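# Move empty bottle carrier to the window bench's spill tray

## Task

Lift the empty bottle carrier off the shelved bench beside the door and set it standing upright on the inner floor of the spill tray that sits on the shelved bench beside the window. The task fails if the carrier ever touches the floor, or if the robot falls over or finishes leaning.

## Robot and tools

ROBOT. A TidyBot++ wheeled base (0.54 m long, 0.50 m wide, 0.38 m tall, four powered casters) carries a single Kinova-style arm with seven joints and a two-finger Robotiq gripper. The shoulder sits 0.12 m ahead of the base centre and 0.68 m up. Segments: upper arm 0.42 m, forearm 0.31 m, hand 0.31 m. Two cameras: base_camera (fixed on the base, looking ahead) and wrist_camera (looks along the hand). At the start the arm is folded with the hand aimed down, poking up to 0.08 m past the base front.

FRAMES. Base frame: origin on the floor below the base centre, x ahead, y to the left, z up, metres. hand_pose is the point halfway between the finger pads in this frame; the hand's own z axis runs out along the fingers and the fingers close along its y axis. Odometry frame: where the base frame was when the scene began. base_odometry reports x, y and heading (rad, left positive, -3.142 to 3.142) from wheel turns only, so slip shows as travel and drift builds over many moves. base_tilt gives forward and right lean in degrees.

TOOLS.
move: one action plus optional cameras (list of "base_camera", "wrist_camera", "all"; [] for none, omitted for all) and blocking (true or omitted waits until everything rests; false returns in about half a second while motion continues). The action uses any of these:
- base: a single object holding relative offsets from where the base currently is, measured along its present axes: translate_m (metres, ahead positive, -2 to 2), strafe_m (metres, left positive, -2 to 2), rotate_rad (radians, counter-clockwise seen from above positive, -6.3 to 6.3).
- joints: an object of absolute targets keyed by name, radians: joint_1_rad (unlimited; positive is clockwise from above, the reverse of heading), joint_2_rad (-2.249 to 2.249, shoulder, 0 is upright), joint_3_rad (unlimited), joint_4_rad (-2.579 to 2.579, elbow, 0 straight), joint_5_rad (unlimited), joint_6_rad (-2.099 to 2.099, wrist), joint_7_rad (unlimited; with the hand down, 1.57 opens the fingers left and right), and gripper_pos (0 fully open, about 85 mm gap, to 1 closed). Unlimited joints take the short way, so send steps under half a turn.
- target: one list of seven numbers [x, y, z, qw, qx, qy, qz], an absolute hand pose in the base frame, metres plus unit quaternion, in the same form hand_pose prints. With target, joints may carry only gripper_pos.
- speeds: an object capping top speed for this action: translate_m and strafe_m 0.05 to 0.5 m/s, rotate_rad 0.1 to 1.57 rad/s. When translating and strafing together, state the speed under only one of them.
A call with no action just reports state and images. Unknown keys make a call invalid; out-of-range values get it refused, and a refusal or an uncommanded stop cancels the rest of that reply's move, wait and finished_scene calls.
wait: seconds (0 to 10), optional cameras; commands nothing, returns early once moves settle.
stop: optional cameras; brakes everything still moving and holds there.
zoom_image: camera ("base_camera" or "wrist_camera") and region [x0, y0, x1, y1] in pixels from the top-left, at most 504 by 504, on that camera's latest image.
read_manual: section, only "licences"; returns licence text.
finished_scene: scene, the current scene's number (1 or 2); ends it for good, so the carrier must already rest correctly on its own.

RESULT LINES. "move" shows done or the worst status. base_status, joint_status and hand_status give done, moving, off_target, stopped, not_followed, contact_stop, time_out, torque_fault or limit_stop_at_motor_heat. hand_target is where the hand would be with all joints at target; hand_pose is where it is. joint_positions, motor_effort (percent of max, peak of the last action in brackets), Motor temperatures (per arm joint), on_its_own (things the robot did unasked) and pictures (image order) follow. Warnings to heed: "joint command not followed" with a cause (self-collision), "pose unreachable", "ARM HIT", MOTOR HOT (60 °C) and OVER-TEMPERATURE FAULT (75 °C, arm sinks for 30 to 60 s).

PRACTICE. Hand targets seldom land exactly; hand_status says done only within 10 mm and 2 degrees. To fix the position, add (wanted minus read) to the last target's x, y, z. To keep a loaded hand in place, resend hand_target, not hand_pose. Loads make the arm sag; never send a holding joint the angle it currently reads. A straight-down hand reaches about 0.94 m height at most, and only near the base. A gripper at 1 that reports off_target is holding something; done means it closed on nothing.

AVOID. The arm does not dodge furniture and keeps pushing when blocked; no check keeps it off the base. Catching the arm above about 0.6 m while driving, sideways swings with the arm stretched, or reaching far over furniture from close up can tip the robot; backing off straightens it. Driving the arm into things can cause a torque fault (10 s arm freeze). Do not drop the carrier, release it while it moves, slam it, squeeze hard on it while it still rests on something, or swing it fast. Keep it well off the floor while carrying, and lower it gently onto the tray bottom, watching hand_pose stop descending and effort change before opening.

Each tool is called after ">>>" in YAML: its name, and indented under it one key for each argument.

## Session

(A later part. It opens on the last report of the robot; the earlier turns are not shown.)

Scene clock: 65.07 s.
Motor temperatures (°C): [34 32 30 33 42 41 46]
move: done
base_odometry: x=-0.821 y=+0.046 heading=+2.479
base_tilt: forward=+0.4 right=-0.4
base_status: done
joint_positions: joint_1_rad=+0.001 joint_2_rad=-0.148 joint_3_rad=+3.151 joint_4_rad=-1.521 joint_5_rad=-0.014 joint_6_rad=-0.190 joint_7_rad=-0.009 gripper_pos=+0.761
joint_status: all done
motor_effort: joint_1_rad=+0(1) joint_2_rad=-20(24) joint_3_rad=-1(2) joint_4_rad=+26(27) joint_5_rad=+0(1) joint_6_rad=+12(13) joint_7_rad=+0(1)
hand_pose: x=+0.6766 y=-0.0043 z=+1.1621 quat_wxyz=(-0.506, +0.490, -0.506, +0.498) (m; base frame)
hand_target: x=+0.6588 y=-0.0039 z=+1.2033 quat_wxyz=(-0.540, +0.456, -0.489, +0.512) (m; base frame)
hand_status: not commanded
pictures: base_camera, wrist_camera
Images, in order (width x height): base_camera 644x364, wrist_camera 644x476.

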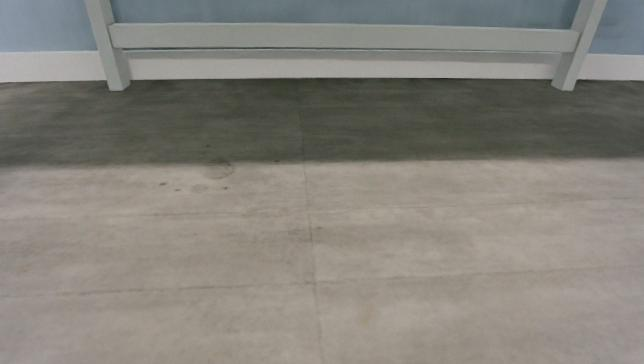

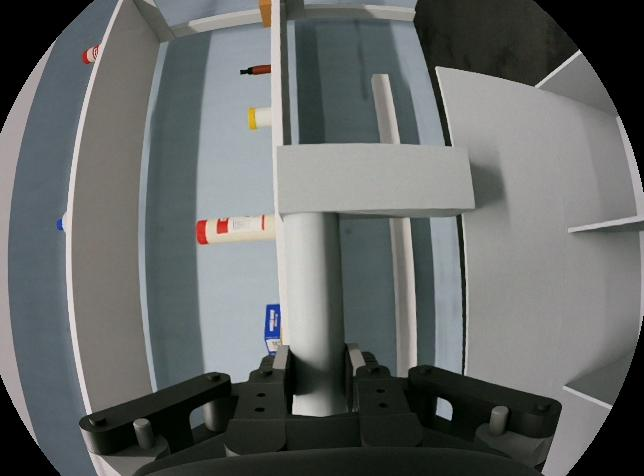

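>>> move:
  joints: {"joint_2_rad":-0.155,"joint_4_rad":-1.535,"joint_6_rad":-0.12}
  base: {"translate_m":0.25}
  speeds: {"translate_m":0.15}

>>> zoom_image:
  camera: "wrist_camera"
  region: [340, 210, 500, 400]

Scene clock: 68.07 s.
Motor temperatures (°C): [34 32 30 33 42 41 46]
move: done
base_odometry: x=-1.018 y=+0.200 heading=+2.480
base_tilt: forward=+0.4 right=-0.4
base_status: done
joint_positions: joint_1_rad=+0.001 joint_2_rad=-0.122 joint_3_rad=+3.151 joint_4_rad=-1.538 joint_5_rad=-0.014 joint_6_rad=-0.182 joint_7_rad=-0.009 gripper_pos=+0.761
joint_status: all done
motor_effort: joint_1_rad=+0(1) joint_2_rad=-21(24) joint_3_rad=-1(2) joint_4_rad=+26(27) joint_5_rad=+0(1) joint_6_rad=+11(12) joint_7_rad=+1(1)
hand_pose: x=+0.6895 y=-0.0043 z=+1.1399 quat_wxyz=(-0.497, +0.499, -0.514, +0.489) (m; base frame)
hand_target: x=+0.6733 y=-0.0039 z=+1.1792 quat_wxyz=(-0.531, +0.465, -0.499, +0.504) (m; base frame)
hand_status: not commanded
pictures: base_camera, wrist_camera
Images, in order (width x height): base_camera 644x364, wrist_camera 644x476.

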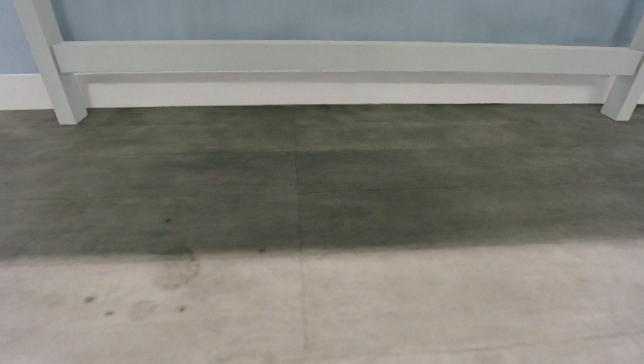

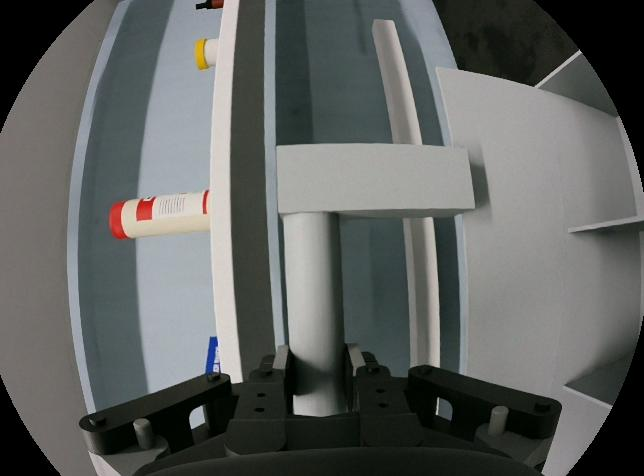

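Scaled by 2.653.

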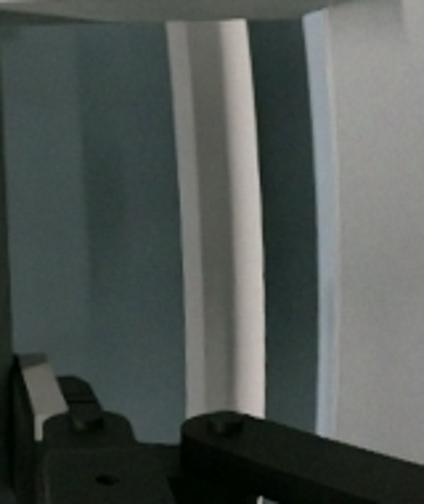

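>>> move:
  joints: {"joint_2_rad":-0.164,"joint_4_rad":-1.732,"joint_6_rad":0.07}
  base: {"translate_m":-0.008}

>>> move:
  joints: {"joint_2_rad":-0.15,"joint_4_rad":-1.88,"joint_6_rad":0.23}

Scene clock: 70.20 s.
Motor temperatures (°C): [34 32 30 33 42 41 46]
move: done
base_odometry: x=-1.012 y=+0.194 heading=+2.480
base_tilt: forward=+0.4 right=-0.4
base_status: done
joint_positions: joint_1_rad=+0.000 joint_2_rad=-0.143 joint_3_rad=+3.150 joint_4_rad=-1.711 joint_5_rad=-0.014 joint_6_rad=+0.016 joint_7_rad=-0.009 gripper_pos=+0.761
joint_status: all done
motor_effort: joint_1_rad=+1(4) joint_2_rad=-17(25) joint_3_rad=+0(3) joint_4_rad=+23(26) joint_5_rad=-1(2) joint_6_rad=+9(12) joint_7_rad=+0(1)
hand_pose: x=+0.6849 y=-0.0040 z=+1.1047 quat_wxyz=(-0.508, +0.487, -0.503, +0.501) (m; base frame)
hand_target: x=+0.6752 y=-0.0039 z=+1.1205 quat_wxyz=(-0.531, +0.464, -0.498, +0.504) (m; base frame)
hand_status: not commanded
pictures: base_camera, wrist_camera
Images, in order (width x height): base_camera 644x364, wrist_camera 644x476.

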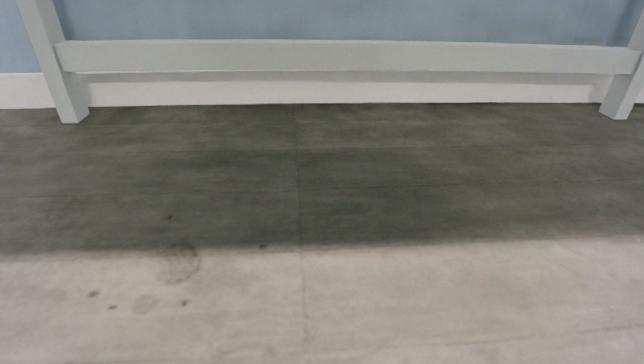

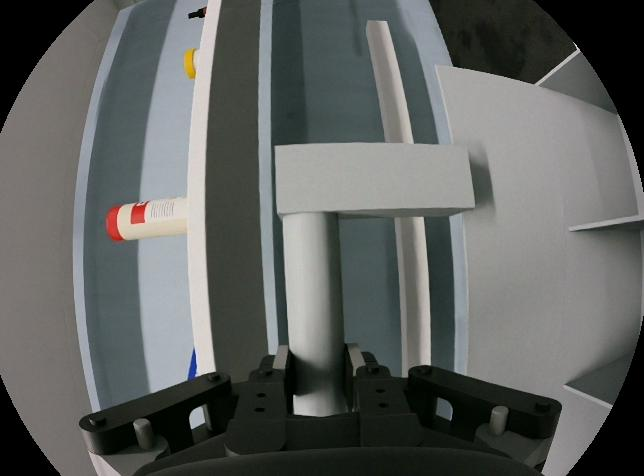

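Scene clock: 71.27 s.
Motor temperatures (°C): [34 32 30 33 42 41 46]
move: off_target
base_odometry: x=-1.012 y=+0.194 heading=+2.480
base_tilt: forward=+0.4 right=-0.4
base_status: not commanded
joint_positions: joint_1_rad=+0.000 joint_2_rad=-0.168 joint_3_rad=+3.150 joint_4_rad=-1.831 joint_5_rad=-0.014 joint_6_rad=+0.199 joint_7_rad=-0.009 gripper_pos=+0.761
joint_status: joint_4_rad off_target (ended at -1.831, target -1.880); the others done
motor_effort: joint_1_rad=+0(2) joint_2_rad=-9(17) joint_3_rad=-1(2) joint_4_rad=+19(23) joint_5_rad=-1(2) joint_6_rad=+6(9) joint_7_rad=+0(1)
hand_pose: x=+0.6711 y=-0.0047 z=+1.1010 quat_wxyz=(-0.529, +0.464, -0.481, +0.523) (m; base frame)
hand_target: x=+0.6771 y=-0.0038 z=+1.0700 quat_wxyz=(-0.531, +0.465, -0.498, +0.504) (m; base frame)
hand_status: not commanded
pictures: base_camera, wrist_camera
Images, in order (width x height): base_camera 644x364, wrist_camera 644x476.

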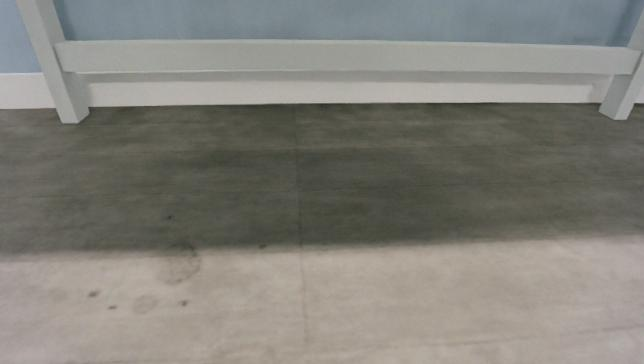

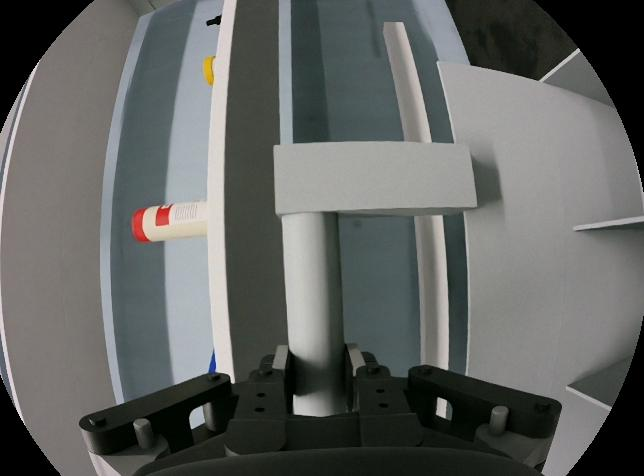

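>>> move:
  joints: {"joint_2_rad":-0.16,"joint_4_rad":-1.57,"joint_6_rad":-0.09}

>>> move:
  base: {"translate_m":-0.113,"strafe_m":-0.032}
  speeds: {"translate_m":0.15}

>>> zoom_image:
  camera: "wrist_camera"
  region: [340, 210, 500, 400]

Scene clock: 76.33 s.
Motor temperatures (°C): [34 32 30 33 42 41 46]
move: off_target
base_odometry: x=-1.012 y=+0.194 heading=+2.480
base_tilt: forward=+0.4 right=-0.4
base_status: not commanded
joint_positions: joint_1_rad=+0.000 joint_2_rad=-0.136 joint_3_rad=+3.150 joint_4_rad=-1.624 joint_5_rad=-0.014 joint_6_rad=-0.075 joint_7_rad=-0.011 gripper_pos=+0.761
joint_status: joint_4_rad off_target (ended at -1.624, target -1.570); the others done
motor_effort: joint_1_rad=+0(1) joint_2_rad=-21(22) joint_3_rad=-1(2) joint_4_rad=+27(27) joint_5_rad=+0(2) joint_6_rad=+12(12) joint_7_rad=+0(1)
hand_pose: x=+0.6864 y=-0.0036 z=+1.1275 quat_wxyz=(-0.507, +0.490, -0.506, +0.497) (m; base frame)
hand_target: x=+0.6729 y=-0.0039 z=+1.1696 quat_wxyz=(-0.531, +0.465, -0.499, +0.504) (m; base frame)
hand_status: not commanded
pictures: base_camera, wrist_camera
Images, in order (width x height): base_camera 644x364, wrist_camera 644x476.

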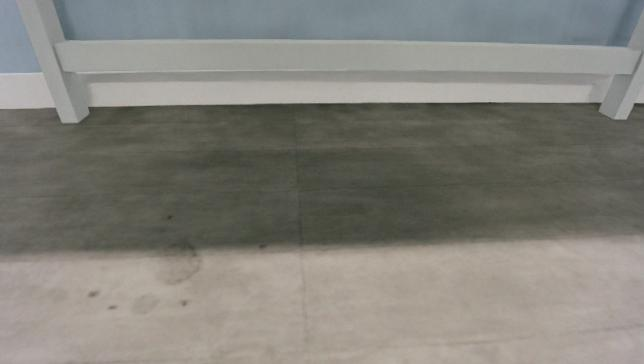

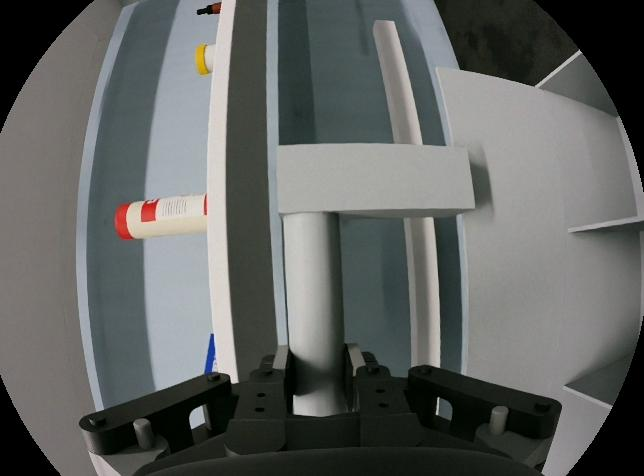

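Scene clock: 77.77 s.
Motor temperatures (°C): [34 32 30 33 42 41 46]
move: done
base_odometry: x=-0.903 y=+0.150 heading=+2.480
base_tilt: forward=+0.4 right=-0.3
base_status: done
joint_positions: joint_1_rad=+0.000 joint_2_rad=-0.133 joint_3_rad=+3.150 joint_4_rad=-1.623 joint_5_rad=-0.014 joint_6_rad=-0.078 joint_7_rad=-0.011 gripper_pos=+0.761
joint_status: not commanded
motor_effort: joint_1_rad=+0(2) joint_2_rad=-21(24) joint_3_rad=-1(2) joint_4_rad=+26(27) joint_5_rad=+0(1) joint_6_rad=+12(12) joint_7_rad=+0(1)
hand_pose: x=+0.6877 y=-0.0036 z=+1.1256 quat_wxyz=(-0.506, +0.491, -0.507, +0.496) (m; base frame)
hand_target: x=+0.6729 y=-0.0039 z=+1.1696 quat_wxyz=(-0.531, +0.465, -0.499, +0.504) (m; base frame)
hand_status: not commanded
pictures: base_camera, wrist_camera
Images, in order (width x height): base_camera 644x364, wrist_camera 644x476.

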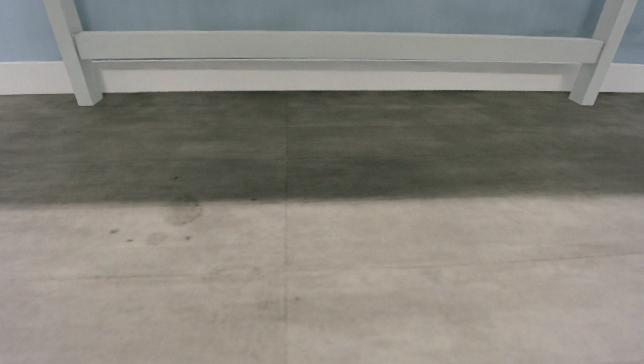

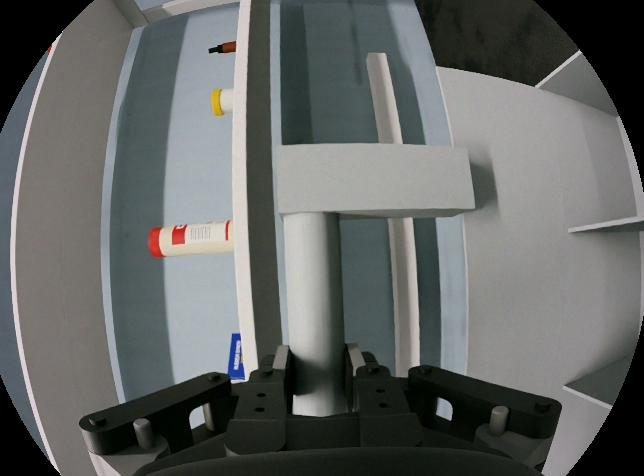

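Scaled by 2.653.

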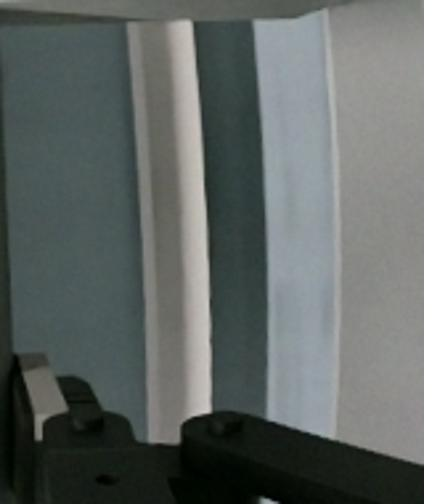

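>>> move:
  joints: {"joint_2_rad":-0.16,"joint_4_rad":-1.71,"joint_6_rad":0.055}
  cameras: []

>>> move:
  joints: {"joint_2_rad":-0.155,"joint_4_rad":-1.79,"joint_6_rad":0.135}
  cameras: ["wrist_camera"]

Scene clock: 79.13 s.
Motor temperatures (°C): [34 32 30 33 42 41 46]
move: done
base_odometry: x=-0.903 y=+0.150 heading=+2.480
base_tilt: forward=+0.4 right=-0.4
base_status: not commanded
joint_positions: joint_1_rad=+0.000 joint_2_rad=-0.133 joint_3_rad=+3.150 joint_4_rad=-1.717 joint_5_rad=-0.014 joint_6_rad=-0.012 joint_7_rad=-0.011 gripper_pos=+0.761
joint_status: all done
motor_effort: joint_1_rad=+0(0) joint_2_rad=-20(22) joint_3_rad=-1(1) joint_4_rad=+26(28) joint_5_rad=-1(1) joint_6_rad=+12(13) joint_7_rad=+0(1)
hand_pose: x=+0.6887 y=-0.0039 z=+1.0870 quat_wxyz=(-0.498, +0.497, -0.515, +0.489) (m; base frame)
hand_target: x=+0.6767 y=-0.0039 z=+1.1273 quat_wxyz=(-0.532, +0.464, -0.497, +0.505) (m; base frame)
hand_status: not commanded
pictures: none
No camera images: "cameras" was empty.

Scene clock: 80.30 s.
Motor temperatures (°C): [34 32 30 33 42 41 46]
move: done
base_odometry: x=-0.903 y=+0.150 heading=+2.480
base_tilt: forward=+0.4 right=-0.4
base_status: not commanded
joint_positions: joint_1_rad=+0.000 joint_2_rad=-0.132 joint_3_rad=+3.150 joint_4_rad=-1.795 joint_5_rad=-0.014 joint_6_rad=+0.068 joint_7_rad=-0.011 gripper_pos=+0.761
joint_status: all done
motor_effort: joint_1_rad=+0(1) joint_2_rad=-21(22) joint_3_rad=-1(1) joint_4_rad=+26(28) joint_5_rad=+0(1) joint_6_rad=+12(12) joint_7_rad=+0(1)
hand_pose: x=+0.6880 y=-0.0042 z=+1.0623 quat_wxyz=(-0.498, +0.497, -0.515, +0.490) (m; base frame)
hand_target: x=+0.6784 y=-0.0038 z=+1.0994 quat_wxyz=(-0.531, +0.465, -0.499, +0.504) (m; base frame)
hand_status: not commanded
pictures: wrist_camera
Images, in order (width x height): wrist_camera 644x476.

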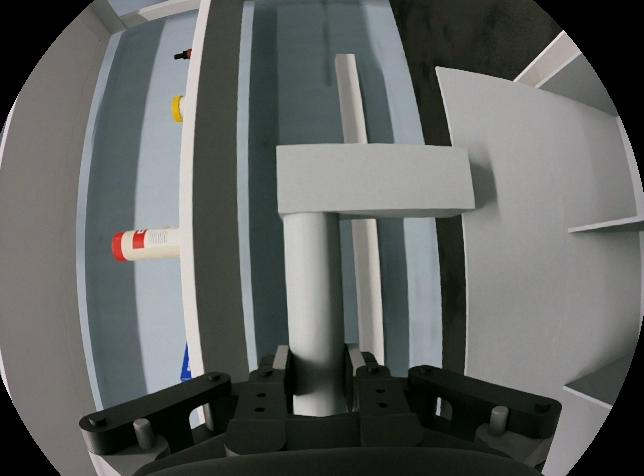

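>>> zoom_image:
  camera: "wrist_camera"
  region: [400, 0, 644, 240]

Scaled by 2.066.

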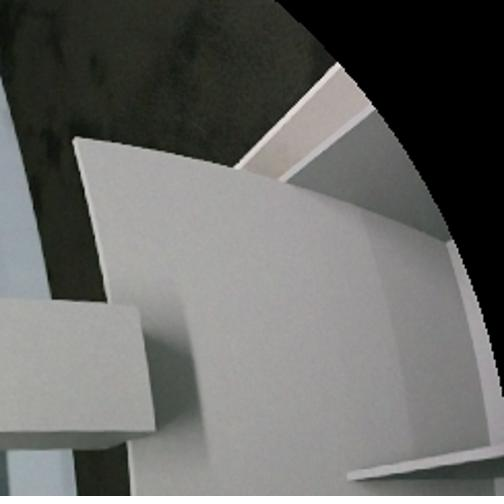

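>>> move:
  joints: {"joint_2_rad":-0.15,"joint_4_rad":-1.86,"joint_6_rad":0.205}
  cameras: ["wrist_camera"]

>>> zoom_image:
  camera: "wrist_camera"
  region: [400, 0, 644, 240]

Scene clock: 82.43 s.
Motor temperatures (°C): [34 32 30 33 42 41 46]
move: done
base_odometry: x=-0.903 y=+0.150 heading=+2.480
base_tilt: forward=+0.4 right=-0.4
base_status: not commanded
joint_positions: joint_1_rad=+0.000 joint_2_rad=-0.129 joint_3_rad=+3.150 joint_4_rad=-1.865 joint_5_rad=-0.014 joint_6_rad=+0.139 joint_7_rad=-0.011 gripper_pos=+0.761
joint_status: all done
motor_effort: joint_1_rad=+0(1) joint_2_rad=-21(22) joint_3_rad=-1(1) joint_4_rad=+26(28) joint_5_rad=+0(1) joint_6_rad=+12(12) joint_7_rad=+0(1)
hand_pose: x=+0.6861 y=-0.0044 z=+1.0396 quat_wxyz=(-0.497, +0.497, -0.515, +0.490) (m; base frame)
hand_target: x=+0.6782 y=-0.0038 z=+1.0747 quat_wxyz=(-0.530, +0.466, -0.500, +0.502) (m; base frame)
hand_status: not commanded
pictures: wrist_camera
Images, in order (width x height): wrist_camera 644x476.

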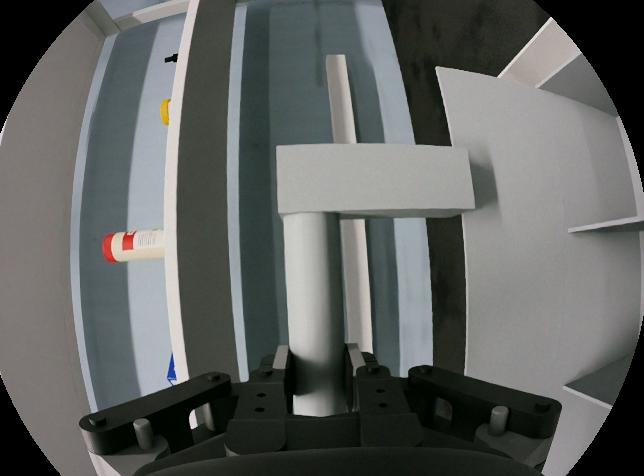

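Scaled by 2.066.

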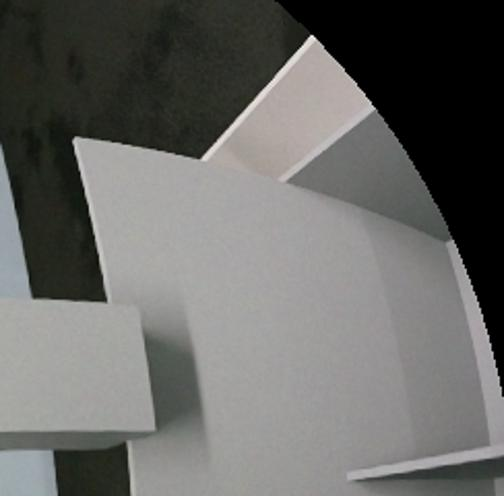

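>>> move:
  base: {"strafe_m":-0.042}
  speeds: {"strafe_m":0.1}
  cameras: []

>>> move:
  joints: {"joint_2_rad":-0.145,"joint_4_rad":-1.91,"joint_6_rad":0.255}
  cameras: ["wrist_camera"]

>>> zoom_image:
  camera: "wrist_camera"
  region: [400, 0, 644, 240]

Scene clock: 85.17 s.
Motor temperatures (°C): [34 32 30 33 42 41 46]
move: done
base_odometry: x=-0.877 y=+0.184 heading=+2.480
base_tilt: forward=+0.4 right=-0.4
base_status: done
joint_positions: joint_1_rad=-0.001 joint_2_rad=-0.129 joint_3_rad=+3.150 joint_4_rad=-1.865 joint_5_rad=-0.014 joint_6_rad=+0.139 joint_7_rad=-0.011 gripper_pos=+0.761
joint_status: not commanded
motor_effort: joint_1_rad=+0(3) joint_2_rad=-21(22) joint_3_rad=-1(4) joint_4_rad=+26(27) joint_5_rad=+0(1) joint_6_rad=+11(12) joint_7_rad=+1(1)
hand_pose: x=+0.6863 y=-0.0040 z=+1.0396 quat_wxyz=(-0.498, +0.497, -0.515, +0.490) (m; base frame)
hand_target: x=+0.6782 y=-0.0038 z=+1.0747 quat_wxyz=(-0.530, +0.466, -0.500, +0.502) (m; base frame)
hand_status: not commanded
pictures: none
No camera images: "cameras" was empty.

Scene clock: 85.90 s.
Motor temperatures (°C): [34 32 30 33 42 41 46]
move: done
base_odometry: x=-0.877 y=+0.184 heading=+2.480
base_tilt: forward=+0.4 right=-0.4
base_status: not commanded
joint_positions: joint_1_rad=-0.001 joint_2_rad=-0.129 joint_3_rad=+3.150 joint_4_rad=-1.903 joint_5_rad=-0.014 joint_6_rad=+0.196 joint_7_rad=-0.011 gripper_pos=+0.761
joint_status: all done
motor_effort: joint_1_rad=+0(2) joint_2_rad=-19(21) joint_3_rad=-1(2) joint_4_rad=+25(26) joint_5_rad=-1(1) joint_6_rad=+11(12) joint_7_rad=+0(1)
hand_pose: x=+0.6842 y=-0.0042 z=+1.0337 quat_wxyz=(-0.502, +0.493, -0.511, +0.495) (m; base frame)
hand_target: x=+0.6775 y=-0.0038 z=+1.0564 quat_wxyz=(-0.528, +0.467, -0.501, +0.501) (m; base frame)
hand_status: not commanded
pictures: wrist_camera
Images, in order (width x height): wrist_camera 644x476.

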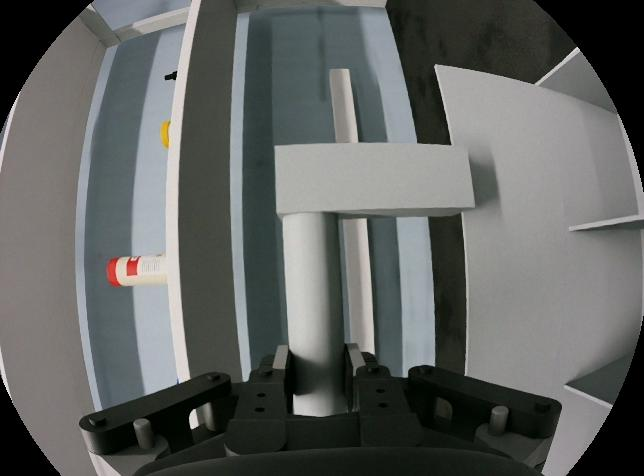

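Scaled by 2.066.

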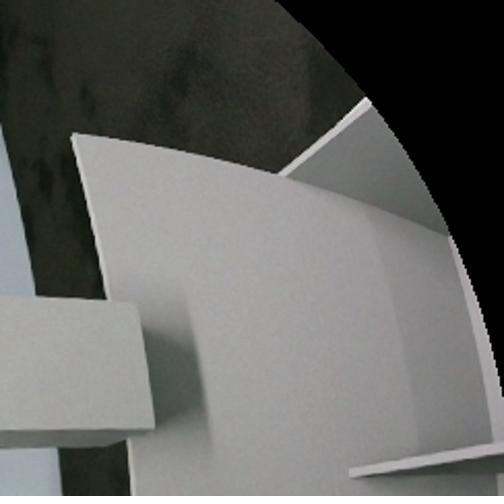

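>>> move:
  joints: {"joint_2_rad":-0.135,"joint_4_rad":-1.95,"joint_6_rad":0.26}
  cameras: ["wrist_camera"]

>>> zoom_image:
  camera: "wrist_camera"
  region: [400, 0, 644, 240]

Scene clock: 87.27 s.
Motor temperatures (°C): [34 32 30 33 42 41 46]
move: done
base_odometry: x=-0.877 y=+0.184 heading=+2.480
base_tilt: forward=+0.4 right=-0.4
base_status: not commanded
joint_positions: joint_1_rad=-0.001 joint_2_rad=-0.129 joint_3_rad=+3.150 joint_4_rad=-1.917 joint_5_rad=-0.014 joint_6_rad=+0.224 joint_7_rad=-0.011 gripper_pos=+0.761
joint_status: all done
motor_effort: joint_1_rad=+2(2) joint_2_rad=-16(19) joint_3_rad=+1(1) joint_4_rad=+21(25) joint_5_rad=-2(2) joint_6_rad=+8(11) joint_7_rad=-1(1)
hand_pose: x=+0.6832 y=-0.0041 z=+1.0333 quat_wxyz=(-0.505, +0.489, -0.507, +0.498) (m; base frame)
hand_target: x=+0.6787 y=-0.0037 z=+1.0277 quat_wxyz=(-0.517, +0.478, -0.513, +0.490) (m; base frame)
hand_status: not commanded
pictures: wrist_camera
Images, in order (width x height): wrist_camera 644x476.

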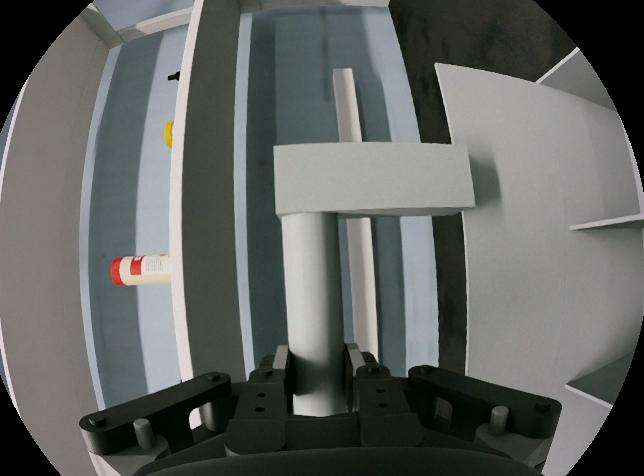

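Scaled by 2.066.

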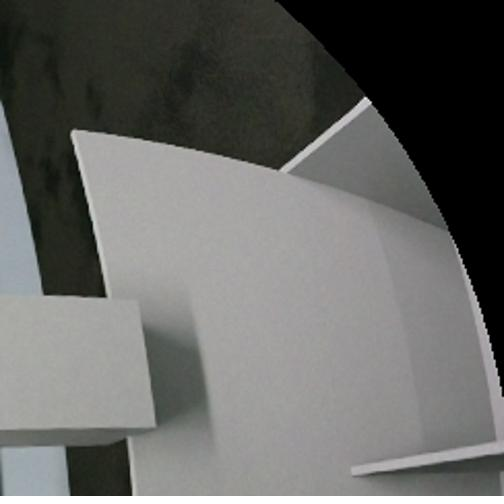

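>>> move:
  joints: {"gripper_pos":0.68}
  cameras: ["wrist_camera"]

>>> move:
  joints: {"gripper_pos":0.35}
  cameras: ["wrist_camera"]

Scene clock: 88.70 s.
Motor temperatures (°C): [34 32 30 33 42 41 46]
move: done
base_odometry: x=-0.877 y=+0.184 heading=+2.480
base_tilt: forward=+0.4 right=-0.3
base_status: not commanded
joint_positions: joint_1_rad=-0.001 joint_2_rad=-0.129 joint_3_rad=+3.150 joint_4_rad=-1.925 joint_5_rad=-0.014 joint_6_rad=+0.226 joint_7_rad=-0.012 gripper_pos=+0.680
joint_status: all done
motor_effort: joint_1_rad=+0(3) joint_2_rad=-16(18) joint_3_rad=-1(2) joint_4_rad=+21(23) joint_5_rad=+0(2) joint_6_rad=+7(10) joint_7_rad=+0(1)
hand_pose: x=+0.6827 y=-0.0041 z=+1.0291 quat_wxyz=(-0.504, +0.490, -0.509, +0.496) (m; base frame)
hand_target: x=+0.6787 y=-0.0037 z=+1.0277 quat_wxyz=(-0.517, +0.478, -0.513, +0.490) (m; base frame)
hand_status: not commanded
pictures: wrist_camera
Images, in order (width x height): wrist_camera 644x476.

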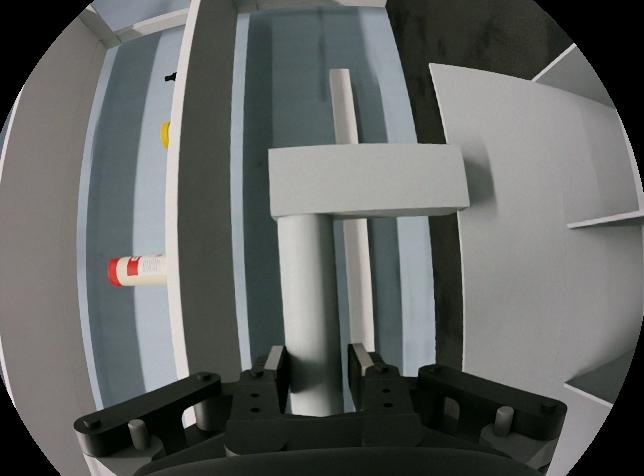

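Scene clock: 89.43 s.
Motor temperatures (°C): [34 32 30 33 42 41 46]
move: done
base_odometry: x=-0.877 y=+0.184 heading=+2.480
base_tilt: forward=+0.4 right=-0.4
base_status: not commanded
joint_positions: joint_1_rad=-0.001 joint_2_rad=-0.129 joint_3_rad=+3.150 joint_4_rad=-1.927 joint_5_rad=-0.014 joint_6_rad=+0.226 joint_7_rad=-0.012 gripper_pos=+0.350
joint_status: all done
motor_effort: joint_1_rad=+0(1) joint_2_rad=-17(17) joint_3_rad=-1(1) joint_4_rad=+22(22) joint_5_rad=+0(1) joint_6_rad=+8(9) joint_7_rad=+1(1)
hand_pose: x=+0.6826 y=-0.0041 z=+1.0283 quat_wxyz=(-0.504, +0.491, -0.509, +0.496) (m; base frame)
hand_target: x=+0.6787 y=-0.0037 z=+1.0277 quat_wxyz=(-0.517, +0.478, -0.513, +0.490) (m; base frame)
hand_status: not commanded
pictures: wrist_camera
Images, in order (width x height): wrist_camera 644x476.

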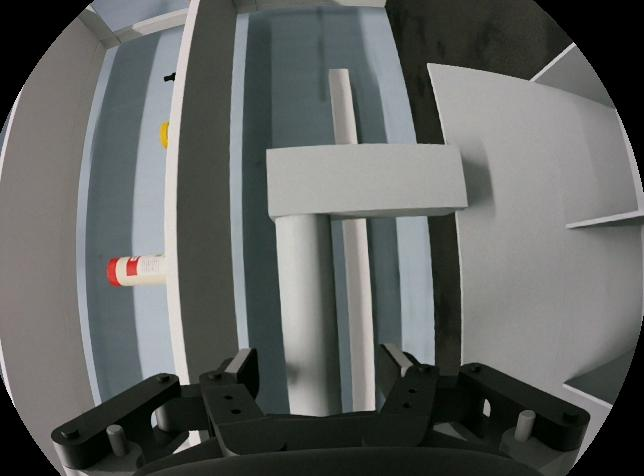

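>>> move:
  base: {"translate_m":-0.4}
  speeds: {"translate_m":0.2}
  cameras: ["wrist_camera"]

>>> zoom_image:
  camera: "wrist_camera"
  region: [240, 80, 600, 440]

Scene clock: 92.33 s.
Motor temperatures (°C): [34 32 30 33 42 41 46]
move: done
base_odometry: x=-0.561 y=-0.062 heading=+2.480
base_tilt: forward=+0.4 right=-0.4
base_status: done
joint_positions: joint_1_rad=-0.001 joint_2_rad=-0.131 joint_3_rad=+3.150 joint_4_rad=-1.928 joint_5_rad=-0.014 joint_6_rad=+0.227 joint_7_rad=-0.012 gripper_pos=+0.350
joint_status: not commanded
motor_effort: joint_1_rad=+0(1) joint_2_rad=-17(22) joint_3_rad=-1(1) joint_4_rad=+22(22) joint_5_rad=+0(1) joint_6_rad=+8(9) joint_7_rad=+0(1)
hand_pose: x=+0.6818 y=-0.0041 z=+1.0286 quat_wxyz=(-0.504, +0.491, -0.509, +0.496) (m; base frame)
hand_target: x=+0.6787 y=-0.0037 z=+1.0277 quat_wxyz=(-0.517, +0.478, -0.513, +0.490) (m; base frame)
hand_status: not commanded
pictures: wrist_camera
Images, in order (width x height): wrist_camera 644x476.

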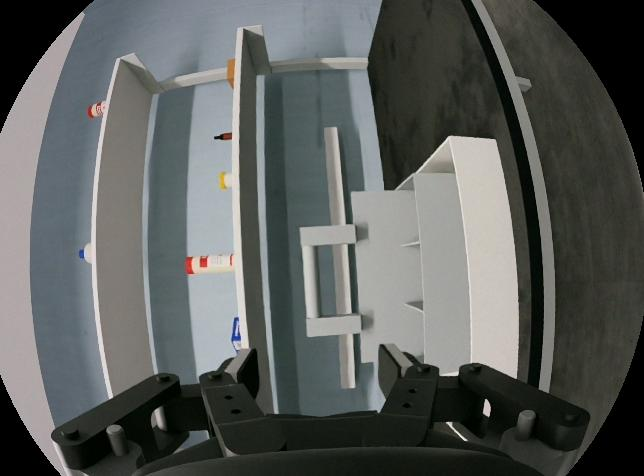

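Scaled by 1.400.

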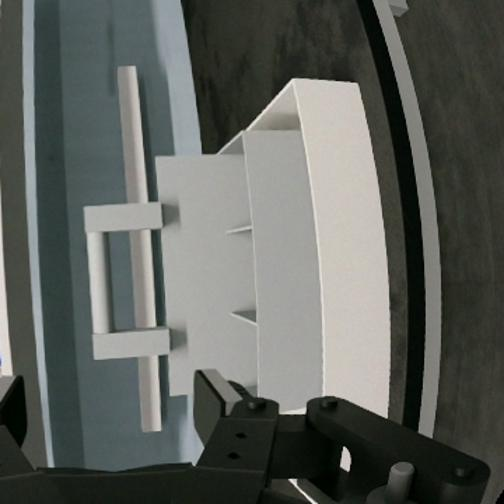

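>>> move:
  joints: {"joint_7_rad":1.57,"joint_6_rad":-0.1}
  cameras: ["wrist_camera"]

>>> zoom_image:
  camera: "wrist_camera"
  region: [140, 50, 500, 410]

Scene clock: 94.77 s.
Motor temperatures (°C): [34 32 30 33 42 41 46]
move: done
base_odometry: x=-0.561 y=-0.062 heading=+2.480
base_tilt: forward=+0.4 right=-0.4
base_status: not commanded
joint_positions: joint_1_rad=-0.001 joint_2_rad=-0.131 joint_3_rad=+3.150 joint_4_rad=-1.928 joint_5_rad=-0.014 joint_6_rad=-0.061 joint_7_rad=+1.515 gripper_pos=+0.350
joint_status: all done
motor_effort: joint_1_rad=+0(1) joint_2_rad=-17(17) joint_3_rad=-1(1) joint_4_rad=+22(22) joint_5_rad=-1(1) joint_6_rad=+8(9) joint_7_rad=+0(1)
hand_pose: x=+0.6690 y=-0.0027 z=+0.9401 quat_wxyz=(-0.019, +0.800, -0.031, +0.598) (m; base frame)
hand_target: x=+0.6605 y=-0.0034 z=+0.9177 quat_wxyz=(+0.002, +0.818, -0.004, +0.576) (m; base frame)
hand_status: not commanded
pictures: wrist_camera
Images, in order (width x height): wrist_camera 644x476.

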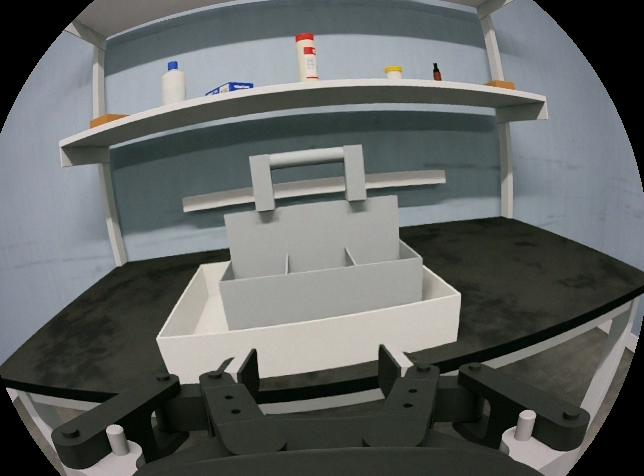

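Scaled by 1.400.

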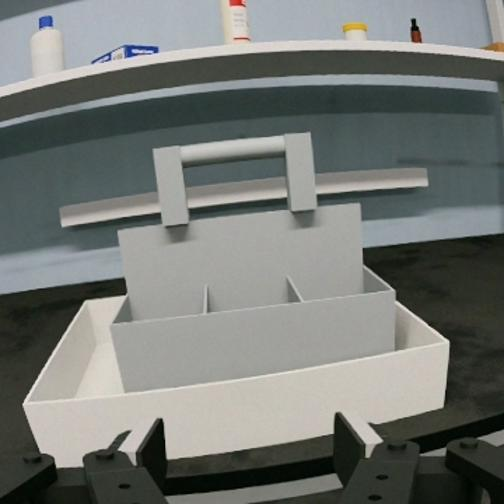

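>>> finished_scene:
  scene: 1

The scene is finished: the task was done.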